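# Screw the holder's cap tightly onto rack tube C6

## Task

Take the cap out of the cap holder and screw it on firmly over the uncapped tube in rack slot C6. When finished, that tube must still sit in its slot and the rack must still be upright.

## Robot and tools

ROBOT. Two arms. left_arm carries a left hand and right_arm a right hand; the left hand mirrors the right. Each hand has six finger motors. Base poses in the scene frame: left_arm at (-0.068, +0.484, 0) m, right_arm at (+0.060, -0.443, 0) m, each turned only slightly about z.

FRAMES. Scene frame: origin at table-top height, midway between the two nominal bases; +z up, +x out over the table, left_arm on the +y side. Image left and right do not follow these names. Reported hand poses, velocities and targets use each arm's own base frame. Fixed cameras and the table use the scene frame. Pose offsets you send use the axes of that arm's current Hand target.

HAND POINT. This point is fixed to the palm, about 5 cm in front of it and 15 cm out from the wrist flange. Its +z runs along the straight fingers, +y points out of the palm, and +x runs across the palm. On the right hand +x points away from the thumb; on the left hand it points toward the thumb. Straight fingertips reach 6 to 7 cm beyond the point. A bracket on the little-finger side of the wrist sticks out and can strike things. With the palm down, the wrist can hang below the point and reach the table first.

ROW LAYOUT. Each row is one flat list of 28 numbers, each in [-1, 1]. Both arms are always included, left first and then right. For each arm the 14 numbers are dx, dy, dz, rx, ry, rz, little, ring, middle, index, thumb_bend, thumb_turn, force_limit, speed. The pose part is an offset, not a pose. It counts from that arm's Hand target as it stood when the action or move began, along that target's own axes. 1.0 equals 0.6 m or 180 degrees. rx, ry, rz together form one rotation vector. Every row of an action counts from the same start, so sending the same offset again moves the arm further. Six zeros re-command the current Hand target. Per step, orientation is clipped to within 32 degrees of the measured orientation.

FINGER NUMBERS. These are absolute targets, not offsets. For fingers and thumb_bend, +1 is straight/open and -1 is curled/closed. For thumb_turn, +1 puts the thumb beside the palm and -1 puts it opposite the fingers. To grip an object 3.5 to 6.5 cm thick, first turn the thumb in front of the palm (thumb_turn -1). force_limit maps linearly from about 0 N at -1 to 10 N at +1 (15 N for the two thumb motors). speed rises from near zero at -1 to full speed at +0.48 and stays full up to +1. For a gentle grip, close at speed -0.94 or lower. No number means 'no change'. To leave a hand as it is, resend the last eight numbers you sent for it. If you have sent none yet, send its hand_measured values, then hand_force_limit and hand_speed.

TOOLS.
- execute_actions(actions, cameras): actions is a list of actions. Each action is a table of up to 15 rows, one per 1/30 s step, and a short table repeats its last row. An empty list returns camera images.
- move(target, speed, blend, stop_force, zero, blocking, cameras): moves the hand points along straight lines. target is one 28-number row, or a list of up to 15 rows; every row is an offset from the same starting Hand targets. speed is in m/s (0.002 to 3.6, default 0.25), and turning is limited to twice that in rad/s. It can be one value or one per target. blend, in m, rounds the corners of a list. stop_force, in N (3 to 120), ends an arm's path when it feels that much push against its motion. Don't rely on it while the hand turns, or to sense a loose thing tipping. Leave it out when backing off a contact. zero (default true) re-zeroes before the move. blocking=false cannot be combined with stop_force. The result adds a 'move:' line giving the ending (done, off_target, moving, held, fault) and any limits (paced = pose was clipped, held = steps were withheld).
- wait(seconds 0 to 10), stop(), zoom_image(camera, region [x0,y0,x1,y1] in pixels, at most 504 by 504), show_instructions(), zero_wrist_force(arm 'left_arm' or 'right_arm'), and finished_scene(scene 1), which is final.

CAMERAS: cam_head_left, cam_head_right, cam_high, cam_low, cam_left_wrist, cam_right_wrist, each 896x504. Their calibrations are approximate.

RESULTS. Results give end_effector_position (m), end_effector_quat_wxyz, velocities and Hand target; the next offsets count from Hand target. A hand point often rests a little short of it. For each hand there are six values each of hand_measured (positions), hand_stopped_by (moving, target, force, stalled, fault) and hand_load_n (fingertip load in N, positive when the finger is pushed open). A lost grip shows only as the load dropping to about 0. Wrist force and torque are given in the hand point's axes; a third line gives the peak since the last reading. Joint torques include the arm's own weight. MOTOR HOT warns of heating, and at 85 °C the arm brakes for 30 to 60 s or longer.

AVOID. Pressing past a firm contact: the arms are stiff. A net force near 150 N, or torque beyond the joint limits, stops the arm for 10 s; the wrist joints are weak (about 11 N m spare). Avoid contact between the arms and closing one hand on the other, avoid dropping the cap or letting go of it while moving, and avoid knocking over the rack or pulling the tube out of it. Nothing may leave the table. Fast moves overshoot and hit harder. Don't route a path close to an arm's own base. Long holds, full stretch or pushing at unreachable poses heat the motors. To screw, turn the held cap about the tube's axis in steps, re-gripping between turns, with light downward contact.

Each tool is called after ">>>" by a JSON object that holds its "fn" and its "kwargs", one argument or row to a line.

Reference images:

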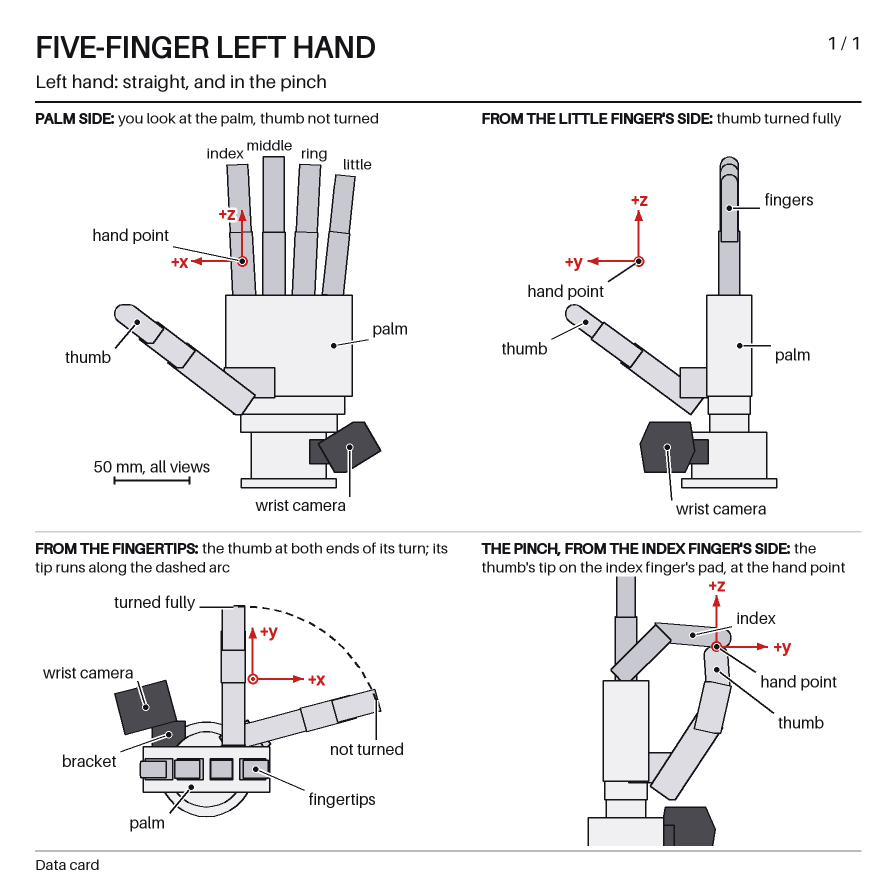

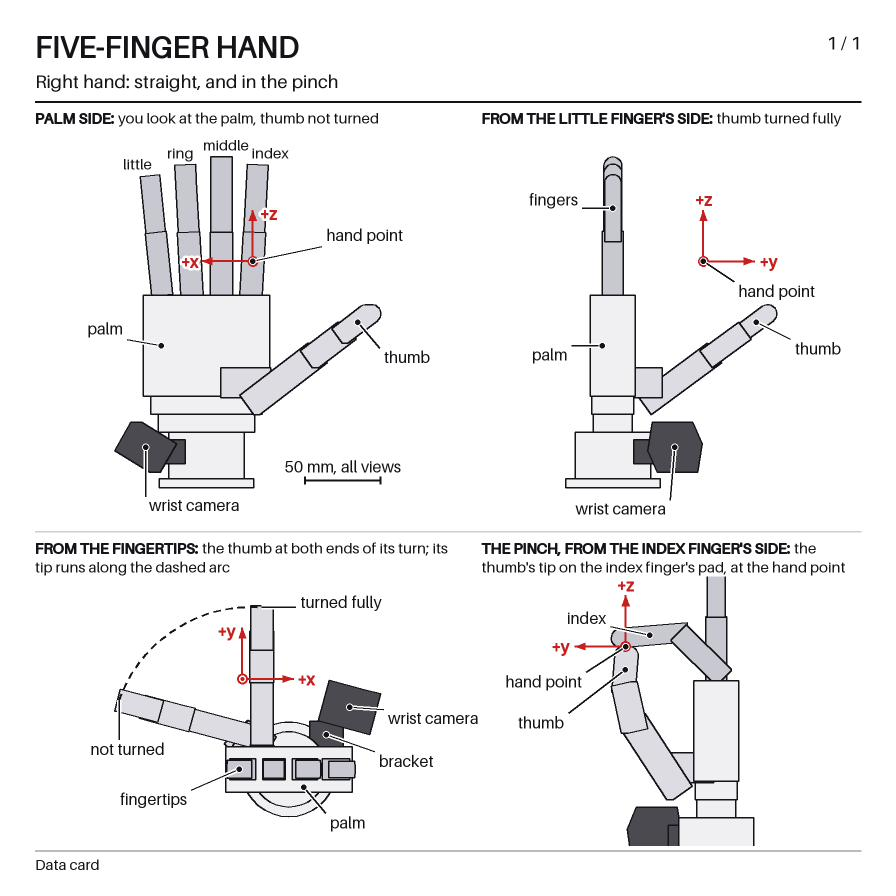

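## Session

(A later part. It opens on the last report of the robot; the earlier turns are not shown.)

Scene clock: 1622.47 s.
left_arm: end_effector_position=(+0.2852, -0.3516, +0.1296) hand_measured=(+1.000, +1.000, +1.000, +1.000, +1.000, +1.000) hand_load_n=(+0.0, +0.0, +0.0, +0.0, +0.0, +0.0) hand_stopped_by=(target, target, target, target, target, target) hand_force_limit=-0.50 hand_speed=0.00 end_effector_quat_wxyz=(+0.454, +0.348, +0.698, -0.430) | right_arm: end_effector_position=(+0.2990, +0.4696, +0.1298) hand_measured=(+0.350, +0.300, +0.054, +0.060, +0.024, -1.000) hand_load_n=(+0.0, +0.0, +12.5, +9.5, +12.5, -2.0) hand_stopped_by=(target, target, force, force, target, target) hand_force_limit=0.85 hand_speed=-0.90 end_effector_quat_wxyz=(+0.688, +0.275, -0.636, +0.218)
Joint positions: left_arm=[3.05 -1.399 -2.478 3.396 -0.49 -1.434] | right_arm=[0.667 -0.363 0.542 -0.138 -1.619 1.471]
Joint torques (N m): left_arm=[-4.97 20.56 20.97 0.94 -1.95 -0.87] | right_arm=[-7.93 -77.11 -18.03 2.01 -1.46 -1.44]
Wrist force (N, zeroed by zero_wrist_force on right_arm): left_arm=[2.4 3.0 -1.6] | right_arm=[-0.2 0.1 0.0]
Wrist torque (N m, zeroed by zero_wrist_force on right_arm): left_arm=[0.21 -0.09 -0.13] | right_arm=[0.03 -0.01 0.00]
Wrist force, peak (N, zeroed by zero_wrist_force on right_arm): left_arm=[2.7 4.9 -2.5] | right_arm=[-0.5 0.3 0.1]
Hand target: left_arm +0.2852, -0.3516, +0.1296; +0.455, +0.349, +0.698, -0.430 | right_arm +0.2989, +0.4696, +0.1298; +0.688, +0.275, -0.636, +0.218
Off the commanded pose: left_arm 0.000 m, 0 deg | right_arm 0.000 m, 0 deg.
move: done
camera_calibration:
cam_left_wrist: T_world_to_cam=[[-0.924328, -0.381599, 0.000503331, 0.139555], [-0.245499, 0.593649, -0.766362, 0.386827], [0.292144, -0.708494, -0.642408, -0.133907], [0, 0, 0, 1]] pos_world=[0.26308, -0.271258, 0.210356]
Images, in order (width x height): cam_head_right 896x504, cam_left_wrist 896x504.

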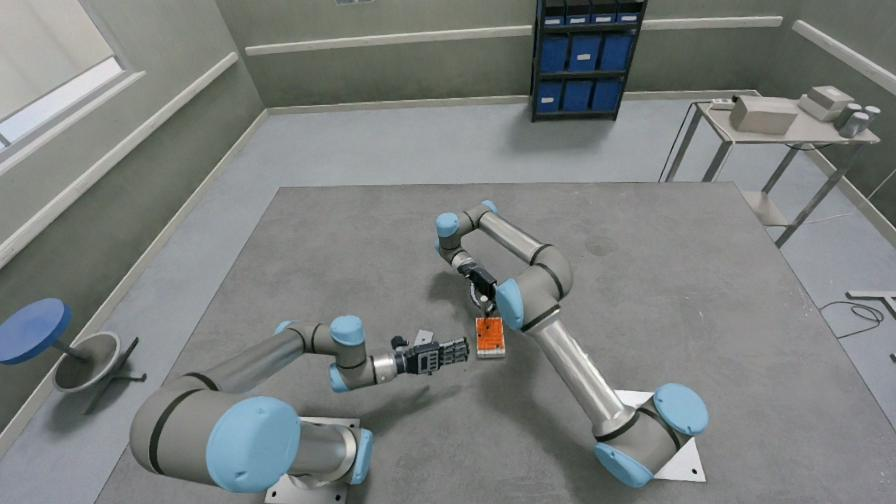

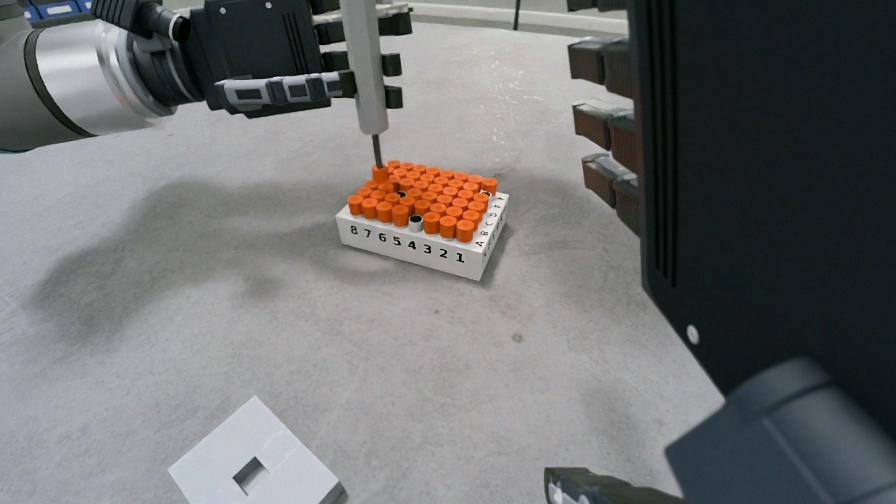

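>>> {"fn": "move", "kwargs": {
  "target": [0.0156,-0.0905,0.0505,-0.1039,-0.0314,-0.0243,1,1,1,1,1,1,-0.5,0,0,0,0,0,0,0,0.35,0.3,-0.2,-0.2,0.02,-1,0.85,-0.9],
  "speed": 0.25,
  "cameras": ["cam_left_wrist", "cam_head_right"]
}}

>>> {"fn": "zoom_image", "kwargs": {
  "camera": "cam_left_wrist",
  "region": [280, 0, 500, 260]
}}

Scene clock: 1625.30 s.
left_arm: end_effector_position=(+0.2445, -0.3995, +0.1297) hand_measured=(+1.000, +1.000, +1.000, +1.000, +1.000, +1.000) hand_load_n=(+0.0, +0.0, +0.0, +0.0, +0.0, +0.0) hand_stopped_by=(target, target, target, target, target, target) hand_force_limit=-0.50 hand_speed=0.00 end_effector_quat_wxyz=(+0.522, +0.222, +0.748, -0.344) end_effector_velocity=(+0.000, +0.001, +0.000) end_effector_angular_velocity=(+0.000, +0.001, +0.004) | right_arm: end_effector_position=(+0.2990, +0.4696, +0.1298) hand_measured=(+0.350, +0.300, +0.054, +0.060, +0.024, -1.000) hand_load_n=(+0.0, +0.0, +12.5, +9.5, +12.5, -2.0) hand_stopped_by=(target, target, force, force, target, target) hand_force_limit=0.85 hand_speed=-0.90 end_effector_quat_wxyz=(+0.688, +0.275, -0.636, +0.218)
Joint positions: left_arm=[2.334 -1.444 -2.411 3.635 -1.509 -1.851] | right_arm=[0.667 -0.363 0.542 -0.138 -1.619 1.471]
Joint velocities: left_arm=[-0.001 -0.001 0 0 -0.005 -0.001] | right_arm=[within noise]
Joint torques (N m): left_arm=[-4.82 9.69 2.87 0.86 -1.99 -1.1] | right_arm=[-8.7 -78.96 -4.93 -0.54 -0.68 -1.4]
Wrist force (N, zeroed by zero_wrist_force on right_arm): left_arm=[2.8 2.9 -1.6] | right_arm=[-0.1 0.2 0.2]
Wrist torque (N m, zeroed by zero_wrist_force on right_arm): left_arm=[0.20 -0.14 -0.13] | right_arm=[0.05 -0.04 0.02]
Wrist force, peak (N, zeroed by zero_wrist_force on right_arm): left_arm=[1.5 7.1 -2.8] | right_arm=[-0.4 0.3 0.2]
Hand target: left_arm +0.2445, -0.3995, +0.1296; +0.522, +0.222, +0.748, -0.344 | right_arm +0.2989, +0.4696, +0.1298; +0.688, +0.275, -0.636, +0.218
Off the commanded pose: left_arm 0.000 m, 0 deg | right_arm 0.000 m, 0 deg.
move: done
camera_calibration:
cam_left_wrist: T_world_to_cam=[[-0.737745, -0.675079, 0.0002629, -0.0791674], [-0.433955, 0.47394, -0.766201, 0.403674], [0.517122, -0.565375, -0.642601, -0.153688], [0, 0, 0, 1]] pos_world=[0.196247, -0.331653, 0.210556]
Images, in order (width x height): cam_head_right 896x504, cam_left_wrist 896x504.

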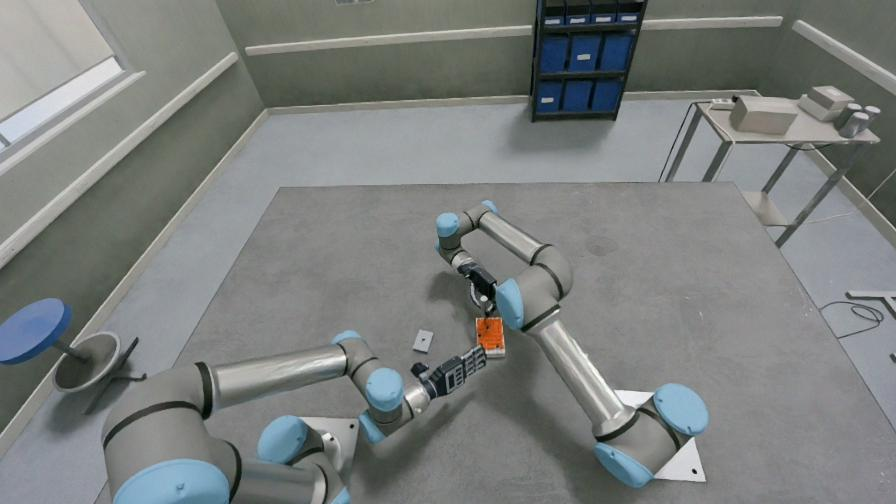

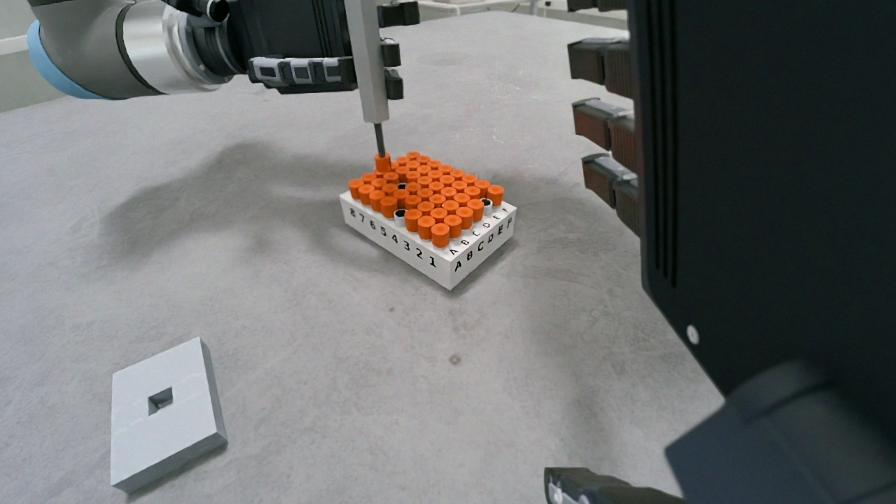

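Scaled by 1.938.

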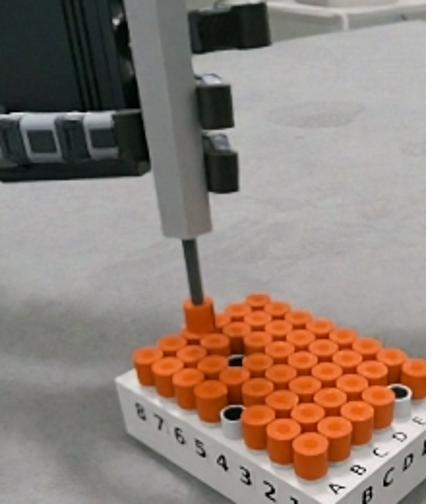

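>>> {"fn": "zoom_image", "kwargs": {
  "camera": "cam_left_wrist",
  "region": [360, 120, 430, 210]
}}

Scaled by 5.600.

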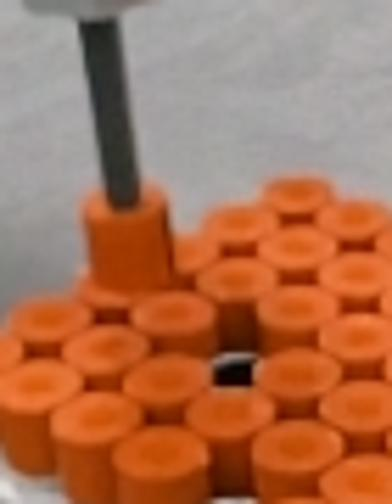

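>>> {"fn": "move", "kwargs": {
  "target": [0,0,0,0,0,0,1,1,1,1,1,1,-0.5,0,-0.00153,0.00493,0.02563,0,0,0,0.35,0.3,-0.2,-0.2,0.02,-1,0.85,-0.9],
  "speed": 0.05,
  "cameras": ["cam_left_wrist", "cam_head_left"]
}}

>>> {"fn": "zoom_image", "kwargs": {
  "camera": "cam_left_wrist",
  "region": [360, 120, 430, 210]
}}

>>> {"fn": "zoom_image", "kwargs": {
  "camera": "cam_head_left",
  "region": [480, 290, 520, 360]
}}

Scene clock: 1662.33 s.
left_arm: end_effector_position=(+0.2445, -0.3995, +0.1296) hand_measured=(+1.000, +1.000, +1.000, +1.000, +1.000, +1.000) hand_load_n=(+0.0, +0.0, +0.0, +0.0, +0.0, +0.0) hand_stopped_by=(target, target, target, target, target, target) hand_force_limit=-0.50 hand_speed=0.00 end_effector_quat_wxyz=(+0.522, +0.222, +0.748, -0.344) | right_arm: end_effector_position=(+0.2853, +0.4619, +0.1300) hand_measured=(+0.350, +0.300, +0.054, +0.060, +0.024, -1.000) hand_load_n=(+0.0, +0.0, +12.5, +9.5, +12.5, -2.0) hand_stopped_by=(target, target, force, force, target, target) hand_force_limit=0.85 hand_speed=-0.90 end_effector_quat_wxyz=(+0.688, +0.275, -0.636, +0.218)
Joint positions: left_arm=[2.334 -1.444 -2.411 3.635 -1.509 -1.851] | right_arm=[0.67 -0.425 0.666 -0.2 -1.616 1.471]
Joint torques (N m): left_arm=[3.95 0.9 -0.26 2.63 1.4 -0.22] | right_arm=[-3.55 -32.76 -16.46 3.93 0.5 -1.21]
Wrist force (N, zeroed by zero_wrist_force on right_arm): left_arm=[3.0 2.9 -1.5] | right_arm=[0.1 0.2 0.1]
Wrist torque (N m, zeroed by zero_wrist_force on right_arm): left_arm=[0.19 -0.16 -0.12] | right_arm=[0.06 -0.03 0.02]
Wrist force, peak (N, zeroed by zero_wrist_force on right_arm): left_arm=[3.0 3.2 -1.5] | right_arm=[-0.5 0.3 0.3]
Hand target: left_arm +0.2445, -0.3995, +0.1296; +0.522, +0.222, +0.748, -0.344 | right_arm +0.2853, +0.4618, +0.1298; +0.688, +0.275, -0.636, +0.218
Off the commanded pose: left_arm 0.000 m, 0 deg | right_arm 0.000 m, 0 deg.
move: done
camera_calibration:
cam_left_wrist: T_world_to_cam=[[-0.737683, -0.675148, 0.00036941, -0.0792241], [-0.434059, 0.473844, -0.766201, 0.403586], [0.517124, -0.565374, -0.642601, -0.153752], [0, 0, 0, 1]] pos_world=[0.196247, -0.331652, 0.210456]
Images, in order (width x height): cam_head_left 896x504, cam_left_wrist 896x504.

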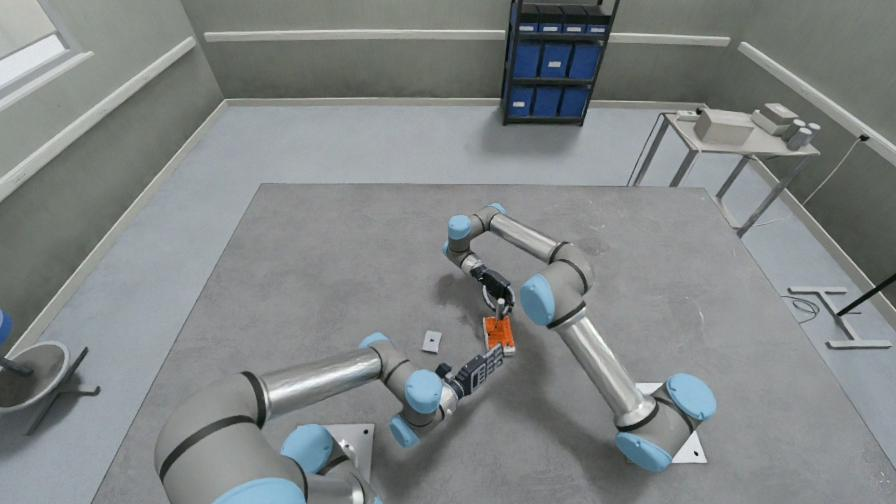

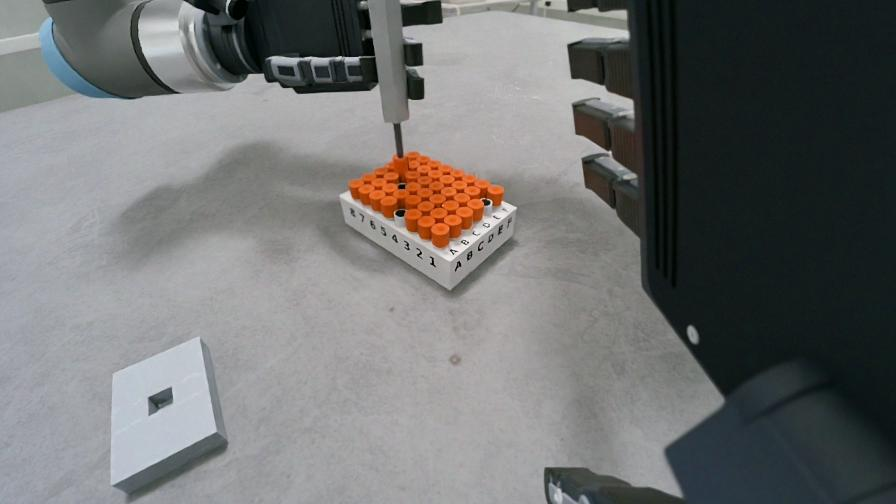

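Scaled by 5.600.

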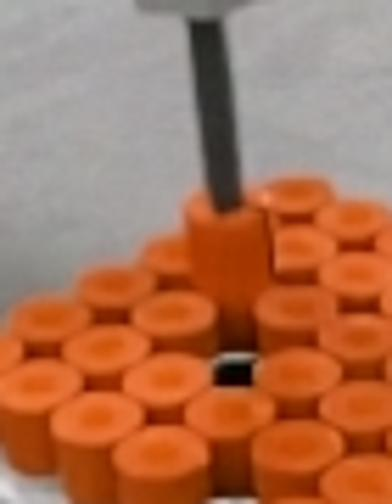

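Scaled by 7.200.

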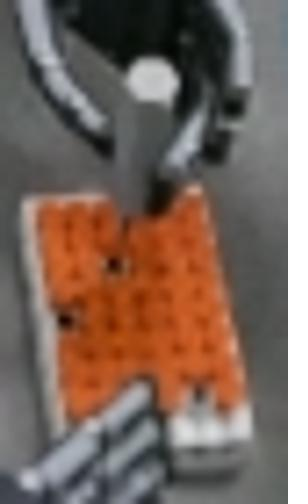

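>>> {"fn": "zoom_image", "kwargs": {
  "camera": "cam_head_left",
  "region": [484, 308, 516, 340]
}}

Scaled by 15.750.

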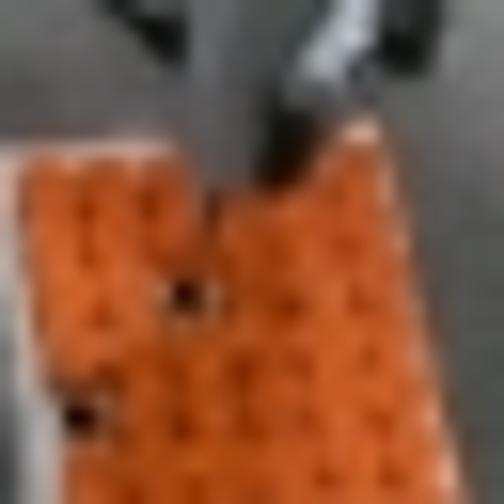

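>>> {"fn": "move", "kwargs": {
  "target": [0,0,0,0,0,0,1,1,1,1,1,1,-0.5,0,-0.00005,0.00434,0.00207,0.0006,-0.0061,-0.0005,0.35,0.3,-0.2,-0.2,0.02,-1,0.85,-0.9],
  "speed": 0.03,
  "cameras": ["cam_left_wrist", "cam_head_left"]
}}

>>> {"fn": "zoom_image", "kwargs": {
  "camera": "cam_left_wrist",
  "region": [360, 120, 430, 210]
}}

>>> {"fn": "zoom_image", "kwargs": {
  "camera": "cam_head_left",
  "region": [484, 308, 516, 340]
}}

Scene clock: 1671.83 s.
left_arm: end_effector_position=(+0.2445, -0.3995, +0.1296) hand_measured=(+1.000, +1.000, +1.000, +1.000, +1.000, +1.000) hand_load_n=(+0.0, +0.0, +0.0, +0.0, +0.0, +0.0) hand_stopped_by=(target, target, target, target, target, target) hand_force_limit=-0.50 hand_speed=0.00 end_effector_quat_wxyz=(+0.522, +0.222, +0.748, -0.344) | right_arm: end_effector_position=(+0.2826, +0.4630, +0.1301) hand_measured=(+0.350, +0.300, +0.054, +0.060, +0.024, -1.000) hand_load_n=(+0.0, +0.0, +12.5, +9.5, +12.5, -2.0) hand_stopped_by=(target, target, force, force, target, target) hand_force_limit=0.85 hand_speed=-0.90 end_effector_quat_wxyz=(+0.681, +0.278, -0.642, +0.215)
Joint positions: left_arm=[2.334 -1.444 -2.411 3.635 -1.509 -1.851] | right_arm=[0.673 -0.441 0.685 -0.223 -1.613 1.469]
Joint torques (N m): left_arm=[-0.99 21.35 1.29 2.17 -0.75 0.96] | right_arm=[2.27 -47.68 -26.32 4.32 0.83 -0.61]
Wrist force (N, zeroed by zero_wrist_force on right_arm): left_arm=[2.8 3.0 -1.4] | right_arm=[-0.4 0.1 0.1]
Wrist torque (N m, zeroed by zero_wrist_force on right_arm): left_arm=[0.20 -0.13 -0.14] | right_arm=[0.03 0.01 0.00]
Wrist force, peak (N, zeroed by zero_wrist_force on right_arm): left_arm=[3.1 3.1 -1.5] | right_arm=[-0.8 -0.1 0.1]
Hand target: left_arm +0.2445, -0.3995, +0.1296; +0.522, +0.222, +0.748, -0.344 | right_arm +0.2827, +0.4630, +0.1301; +0.681, +0.278, -0.642, +0.215
Off the commanded pose: left_arm 0.000 m, 0 deg | right_arm 0.000 m, 0 deg.
move: done
camera_calibration:
cam_left_wrist: T_world_to_cam=[[-0.737713, -0.675115, 0.000318268, -0.0791969], [-0.434009, 0.47389, -0.766201, 0.403592], [0.517123, -0.565374, -0.642601, -0.153752], [0, 0, 0, 1]] pos_world=[0.196247, -0.331653, 0.210456]
Images, in order (width x height): cam_head_left 896x504, cam_left_wrist 896x504.

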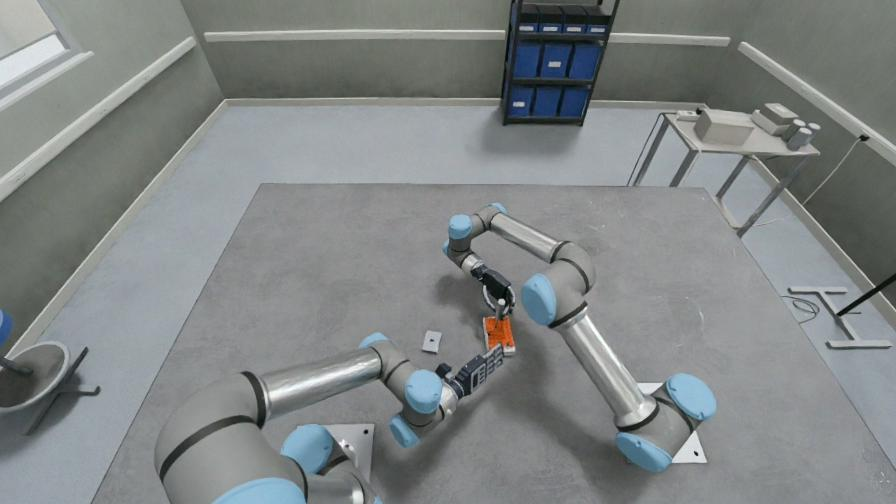

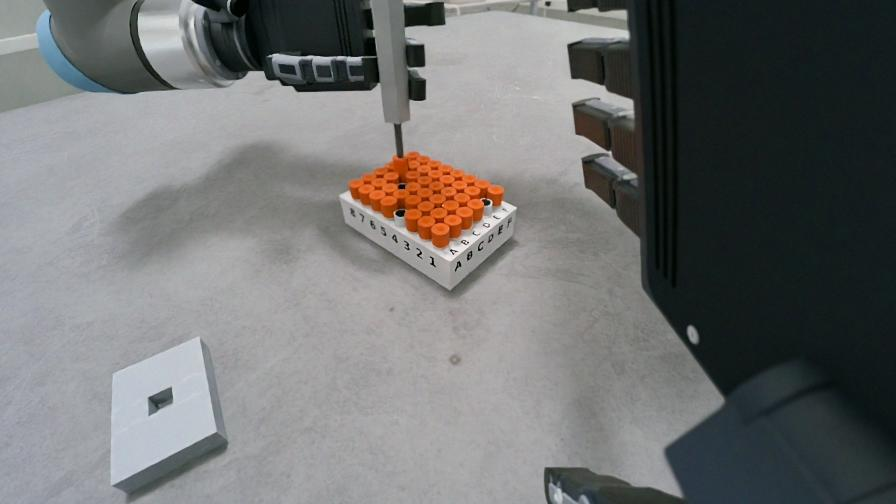

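Scaled by 5.600.

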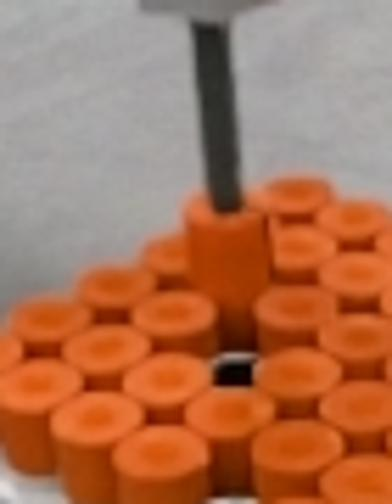

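Scaled by 15.750.

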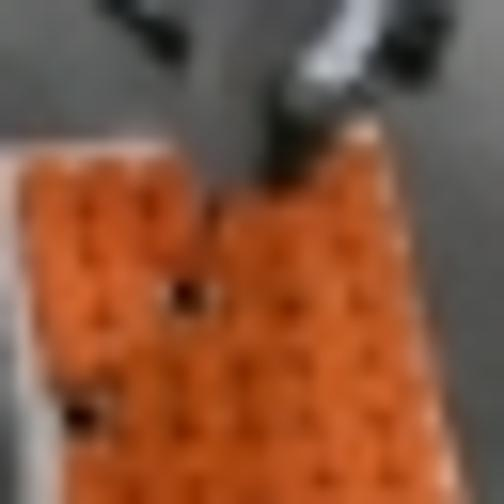

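>>> {"fn": "move", "kwargs": {
  "target": [0,0,0,0,0,0,1,1,1,1,1,1,-0.5,0,-0.01325,-0.00134,-0.00054,0,0,0,0.35,0.3,-0.2,-0.2,0.02,-1,0.85,-0.9],
  "speed": 0.005,
  "stop_force": 3,
  "cameras": ["cam_left_wrist", "cam_head_left"]
}}

>>> {"fn": "zoom_image", "kwargs": {
  "camera": "cam_left_wrist",
  "region": [360, 120, 430, 210]
}}

>>> {"fn": "zoom_image", "kwargs": {
  "camera": "cam_head_left",
  "region": [484, 308, 516, 340]
}}

Scene clock: 1675.63 s.
left_arm: end_effector_position=(+0.2445, -0.3995, +0.1296) hand_measured=(+1.000, +1.000, +1.000, +1.000, +1.000, +1.000) hand_load_n=(+0.0, +0.0, +0.0, +0.0, +0.0, +0.0) hand_stopped_by=(target, target, target, target, target, target) hand_force_limit=-0.50 hand_speed=0.00 end_effector_quat_wxyz=(+0.522, +0.222, +0.748, -0.344) | right_arm: end_effector_position=(+0.2828, +0.4631, +0.1220) hand_measured=(+0.350, +0.300, +0.054, +0.060, +0.024, -1.000) hand_load_n=(+0.0, +0.0, +12.5, +9.5, +12.5, -2.0) hand_stopped_by=(target, target, force, force, target, target) hand_force_limit=0.85 hand_speed=-0.90 end_effector_quat_wxyz=(+0.681, +0.278, -0.642, +0.215)
Joint positions: left_arm=[2.334 -1.444 -2.411 3.635 -1.509 -1.851] | right_arm=[0.673 -0.432 0.69 -0.236 -1.613 1.469]
Joint torques (N m): left_arm=[-4.96 23.25 3.67 1.4 -2.23 1.4] | right_arm=[6.01 -43.35 -8.23 3.64 1.36 1.43]
Wrist force (N, zeroed by zero_wrist_force on right_arm): left_arm=[2.8 2.9 -1.3] | right_arm=[-0.3 0.1 0.2]
Wrist torque (N m, zeroed by zero_wrist_force on right_arm): left_arm=[0.18 -0.12 -0.14] | right_arm=[0.04 -0.02 0.01]
Wrist force, peak (N, zeroed by zero_wrist_force on right_arm): left_arm=[3.1 3.0 -1.4] | right_arm=[-0.6 0.3 0.0]
Hand target: left_arm +0.2445, -0.3995, +0.1296; +0.522, +0.222, +0.748, -0.344 | right_arm +0.2828, +0.4631, +0.1221; +0.681, +0.278, -0.642, +0.215
Off the commanded pose: left_arm 0.000 m, 0 deg | right_arm 0.000 m, 0 deg.
move: done
camera_calibration:
cam_left_wrist: T_world_to_cam=[[-0.737683, -0.675148, 0.00036941, -0.0792241], [-0.434059, 0.473844, -0.766201, 0.403586], [0.517124, -0.565374, -0.642601, -0.153752], [0, 0, 0, 1]] pos_world=[0.196247, -0.331652, 0.210456]
Images, in order (width x height): cam_head_left 896x504, cam_left_wrist 896x504.

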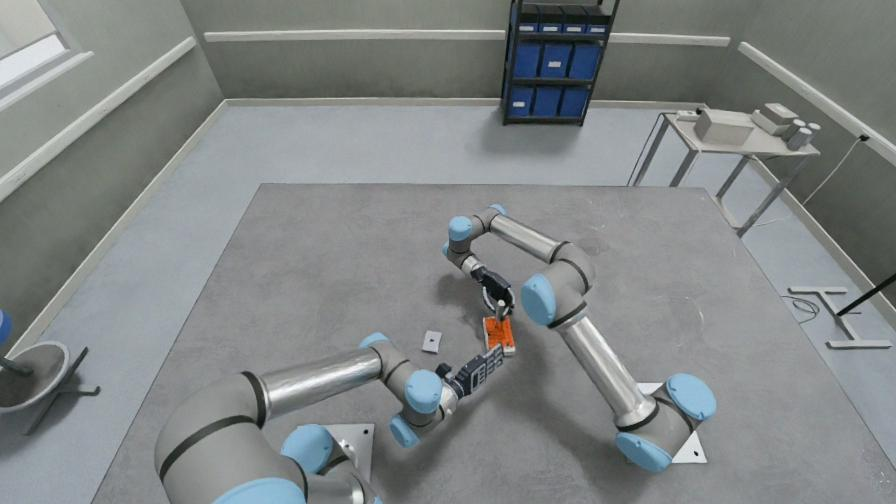

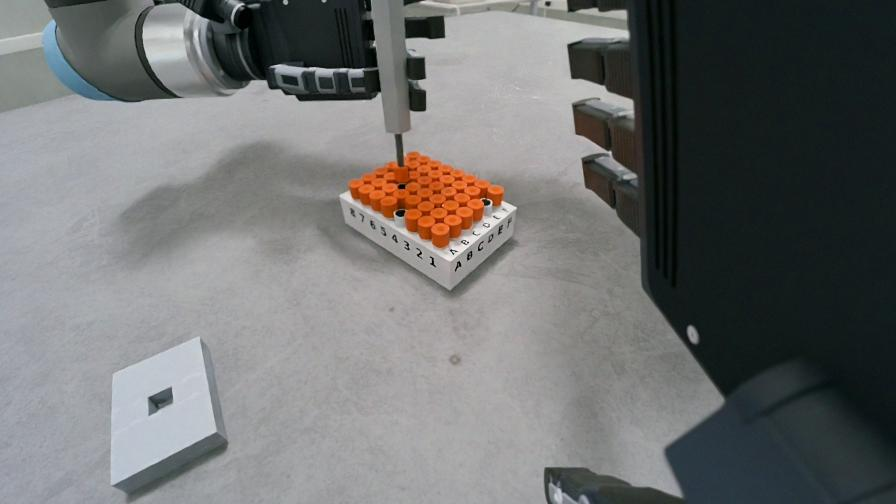

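Scaled by 5.600.

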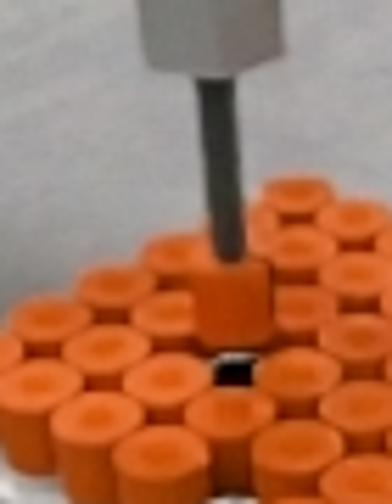

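Scaled by 15.750.

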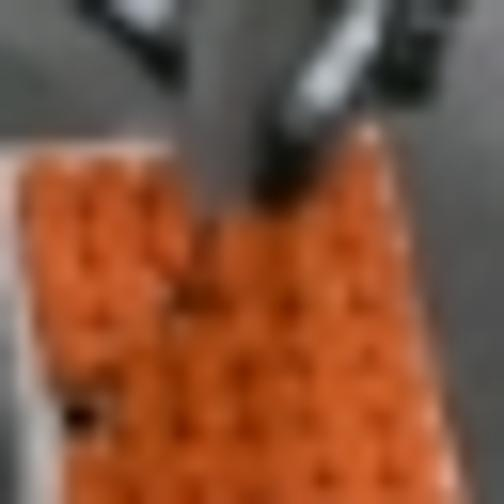

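>>> {"fn": "move", "kwargs": {
  "target": [0,0,0,0,0,0,1,1,1,1,1,1,-0.5,0,-0.00662,-0.00067,-0.00027,0,0,0,0.35,0.3,-0.2,-0.2,0.02,-1,0.85,-0.9],
  "speed": 0.004,
  "stop_force": 3,
  "cameras": ["cam_left_wrist", "cam_head_left"]
}}

>>> {"fn": "zoom_image", "kwargs": {
  "camera": "cam_left_wrist",
  "region": [360, 120, 430, 210]
}}

>>> {"fn": "zoom_image", "kwargs": {
  "camera": "cam_head_left",
  "region": [484, 308, 516, 340]
}}

Scene clock: 1680.70 s.
left_arm: end_effector_position=(+0.2445, -0.3995, +0.1296) hand_measured=(+1.000, +1.000, +1.000, +1.000, +1.000, +1.000) hand_load_n=(+0.0, +0.0, +0.0, +0.0, +0.0, +0.0) hand_stopped_by=(target, target, target, target, target, target) hand_force_limit=-0.50 hand_speed=0.00 end_effector_quat_wxyz=(+0.522, +0.222, +0.748, -0.344) | right_arm: end_effector_position=(+0.2828, +0.4631, +0.1193) hand_measured=(+0.350, +0.300, +0.054, +0.060, +0.024, -1.000) hand_load_n=(+0.0, +0.0, +13.0, +9.0, +13.0, -3.0) hand_stopped_by=(target, target, force, force, target, target) hand_force_limit=0.85 hand_speed=-0.90 end_effector_quat_wxyz=(+0.682, +0.278, -0.642, +0.215)
Joint positions: left_arm=[2.334 -1.444 -2.411 3.635 -1.509 -1.851] | right_arm=[0.673 -0.43 0.692 -0.24 -1.613 1.469]
Joint torques (N m): left_arm=[-5.18 23.27 4.76 0.68 -2.09 1.12] | right_arm=[9.01 -54.56 -15.11 2.93 1.87 0.99]
Wrist force (N, zeroed by zero_wrist_force on right_arm): left_arm=[2.8 2.9 -1.5] | right_arm=[4.6 0.9 -0.1]
Wrist torque (N m, zeroed by zero_wrist_force on right_arm): left_arm=[0.19 -0.14 -0.13] | right_arm=[0.06 0.01 0.06]
Wrist force, peak (N, zeroed by zero_wrist_force on right_arm): left_arm=[3.1 3.0 -1.7] | right_arm=[4.8 0.9 -0.4]
Hand target: left_arm +0.2445, -0.3995, +0.1296; +0.522, +0.222, +0.748, -0.344 | right_arm +0.2828, +0.4631, +0.1194; +0.681, +0.278, -0.642, +0.215 (not the last commanded pose)
Off the commanded pose: left_arm 0.000 m, 0 deg | right_arm 0.001 m, 0 deg.
move: contact (right_arm)
camera_calibration:
cam_left_wrist: T_world_to_cam=[[-0.737683, -0.675148, 0.00036941, -0.0792241], [-0.434059, 0.473844, -0.766201, 0.403586], [0.517124, -0.565374, -0.642601, -0.153752], [0, 0, 0, 1]] pos_world=[0.196247, -0.331652, 0.210456]
Images, in order (width x height): cam_head_left 896x504, cam_left_wrist 896x504.

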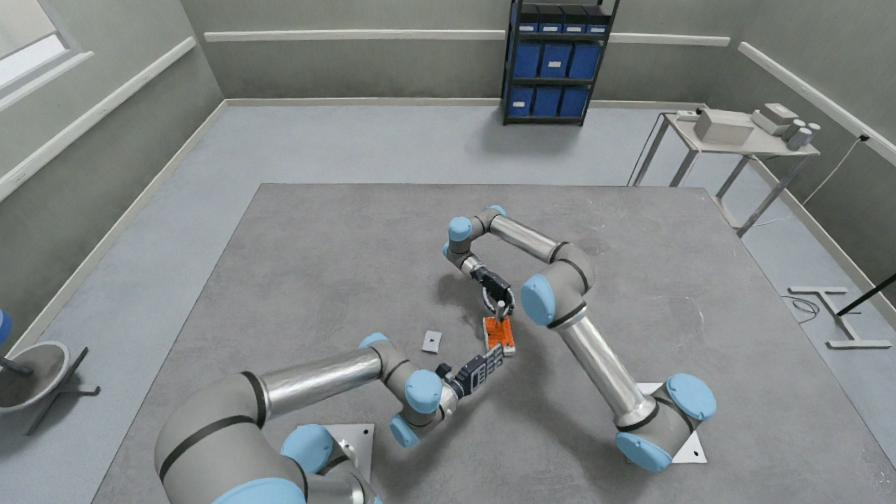

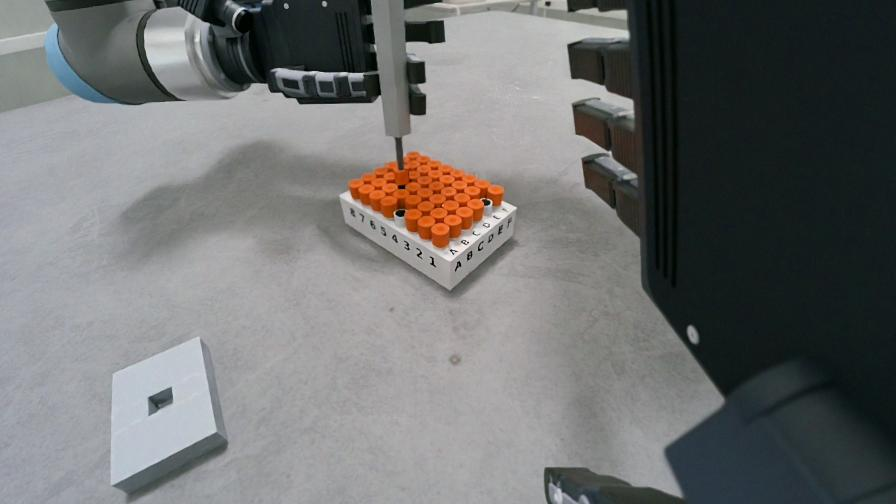

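Scaled by 5.600.

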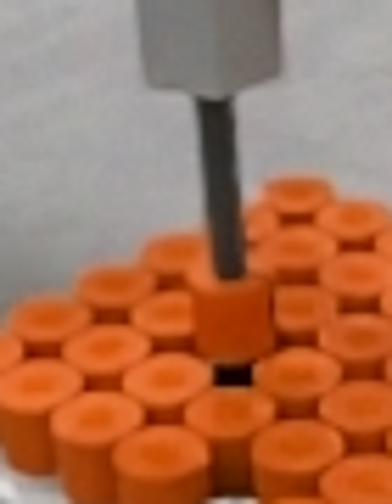

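Scaled by 15.750.

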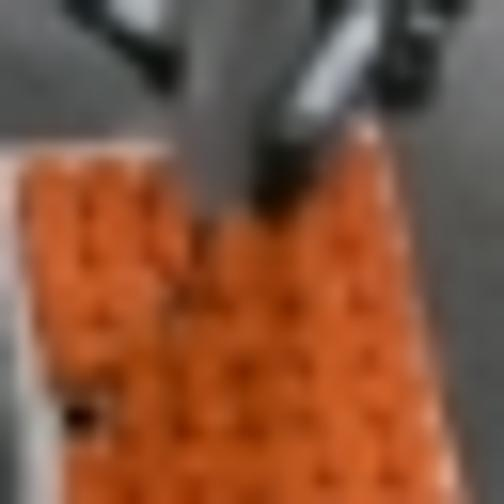

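>>> {"fn": "zoom_image", "kwargs": {
  "camera": "cam_left_wrist",
  "region": [376, 160, 426, 200]
}}

Scaled by 10.080.

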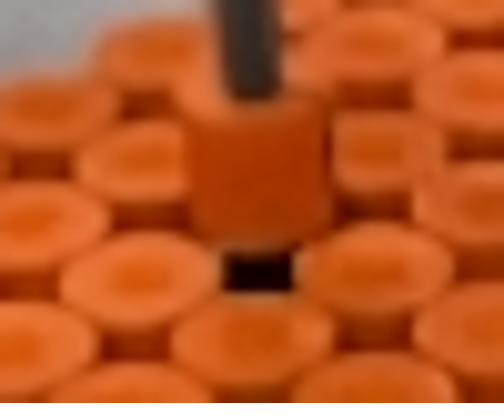

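>>> {"fn": "move", "kwargs": {
  "target": [
    [0,0,0,0,0,0,1,1,1,1,1,1,-0.5,0,0.00223,0.00258,0.00041,0,0,0,0.35,0.3,-0.2,-0.2,0.02,-1,0.85,-0.9]
  ],
  "speed": 0.02
}}

>>> {"fn": "move", "kwargs": {
  "target": [0,0,0,0,0,0,1,1,1,1,1,1,-0.5,0,-0.01159,-0.00117,-0.00048,0,0,0,0.35,0.3,-0.2,-0.2,0.02,-1,0.85,-0.9],
  "speed": 0.004,
  "stop_force": 3,
  "cameras": ["cam_left_wrist", "cam_head_left"]
}}

>>> {"fn": "zoom_image", "kwargs": {
  "camera": "cam_left_wrist",
  "region": [376, 160, 426, 200]
}}

Scene clock: 1690.33 s.
left_arm: end_effector_position=(+0.2445, -0.3995, +0.1296) hand_measured=(+1.000, +1.000, +1.000, +1.000, +1.000, +1.000) hand_load_n=(+0.0, +0.0, +0.0, +0.0, +0.0, +0.0) hand_stopped_by=(target, target, target, target, target, target) hand_force_limit=-0.50 hand_speed=0.00 end_effector_quat_wxyz=(+0.522, +0.222, +0.748, -0.344) | right_arm: end_effector_position=(+0.2817, +0.4641, +0.1209) hand_measured=(+0.350, +0.300, +0.054, +0.060, +0.024, -1.000) hand_load_n=(+0.0, +0.0, +12.5, +9.5, +13.0, -2.0) hand_stopped_by=(target, target, force, force, target, target) hand_force_limit=0.85 hand_speed=-0.90 end_effector_quat_wxyz=(+0.681, +0.278, -0.642, +0.215)
Joint positions: left_arm=[2.334 -1.444 -2.411 3.635 -1.509 -1.851] | right_arm=[0.675 -0.431 0.691 -0.238 -1.611 1.469]
Joint torques (N m): left_arm=[-5.35 23.1 8.23 0.16 -2.08 0.94] | right_arm=[5.13 -73.1 -25.71 3.93 1.31 -0.5]
Wrist force (N, zeroed by zero_wrist_force on right_arm): left_arm=[2.9 3.0 -1.4] | right_arm=[-0.3 0.1 0.1]
Wrist torque (N m, zeroed by zero_wrist_force on right_arm): left_arm=[0.20 -0.14 -0.13] | right_arm=[0.04 -0.01 0.01]
Wrist force, peak (N, zeroed by zero_wrist_force on right_arm): left_arm=[3.1 3.1 -1.6] | right_arm=[4.9 0.9 -0.4]
Hand target: left_arm +0.2445, -0.3995, +0.1296; +0.522, +0.222, +0.748, -0.344 | right_arm +0.2818, +0.4641, +0.1209; +0.681, +0.278, -0.642, +0.215
Off the commanded pose: left_arm 0.000 m, 0 deg | right_arm 0.000 m, 0 deg.
move: done

Scene clock: 1691.33 s.
left_arm: end_effector_position=(+0.2445, -0.3995, +0.1296) hand_measured=(+1.000, +1.000, +1.000, +1.000, +1.000, +1.000) hand_load_n=(+0.0, +0.0, +0.0, +0.0, +0.0, -0.5) hand_stopped_by=(target, target, target, target, target, target) hand_force_limit=-0.50 hand_speed=0.00 end_effector_quat_wxyz=(+0.522, +0.222, +0.748, -0.344) | right_arm: end_effector_position=(+0.2818, +0.4641, +0.1192) hand_measured=(+0.350, +0.300, +0.054, +0.060, +0.024, -1.000) hand_load_n=(+0.0, +0.0, +13.0, +9.0, +13.0, -2.5) hand_stopped_by=(target, target, force, force, target, target) hand_force_limit=0.85 hand_speed=-0.90 end_effector_quat_wxyz=(+0.682, +0.278, -0.642, +0.215)
Joint positions: left_arm=[2.334 -1.444 -2.411 3.635 -1.509 -1.851] | right_arm=[0.675 -0.429 0.692 -0.24 -1.611 1.469]
Joint torques (N m): left_arm=[-5.75 21.85 6.59 0.17 -2.16 1.2] | right_arm=[0.27 -65.17 -17.84 2.81 -0.18 -1]
Wrist force (N, zeroed by zero_wrist_force on right_arm): left_arm=[2.8 2.8 -1.5] | right_arm=[4.3 0.7 -0.2]
Wrist torque (N m, zeroed by zero_wrist_force on right_arm): left_arm=[0.17 -0.13 -0.13] | right_arm=[0.05 0.03 0.05]
Wrist force, peak (N, zeroed by zero_wrist_force on right_arm): left_arm=[3.1 2.9 -1.4] | right_arm=[4.8 0.8 -0.4]
Hand target: left_arm +0.2445, -0.3995, +0.1296; +0.522, +0.222, +0.748, -0.344 | right_arm +0.2818, +0.4641, +0.1193; +0.681, +0.278, -0.642, +0.215 (not the last commanded pose)
Off the commanded pose: left_arm 0.000 m, 0 deg | right_arm 0.005 m, 0 deg.
move: contact (right_arm)
camera_calibration:
cam_left_wrist: T_world_to_cam=[[-0.737683, -0.675148, 0.00036941, -0.0792241], [-0.434059, 0.473844, -0.766201, 0.403586], [0.517124, -0.565374, -0.642601, -0.153752], [0, 0, 0, 1]] pos_world=[0.196247, -0.331652, 0.210456]
Images, in order (width x height): cam_head_left 896x504, cam_left_wrist 896x504.

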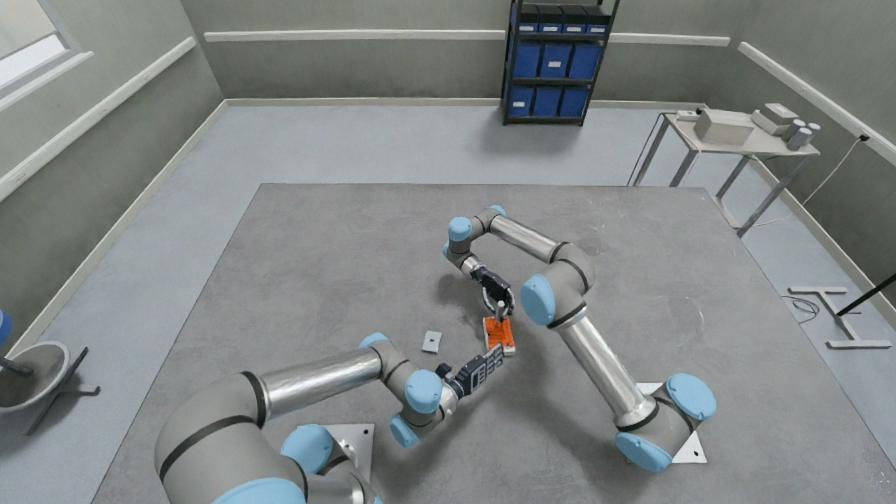

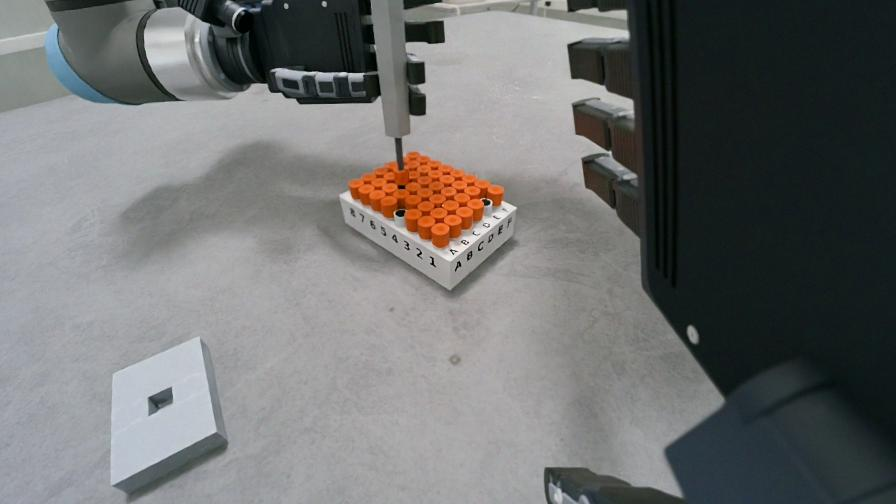

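Scaled by 10.080.

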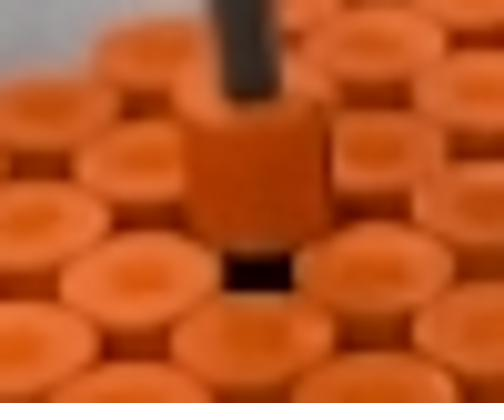

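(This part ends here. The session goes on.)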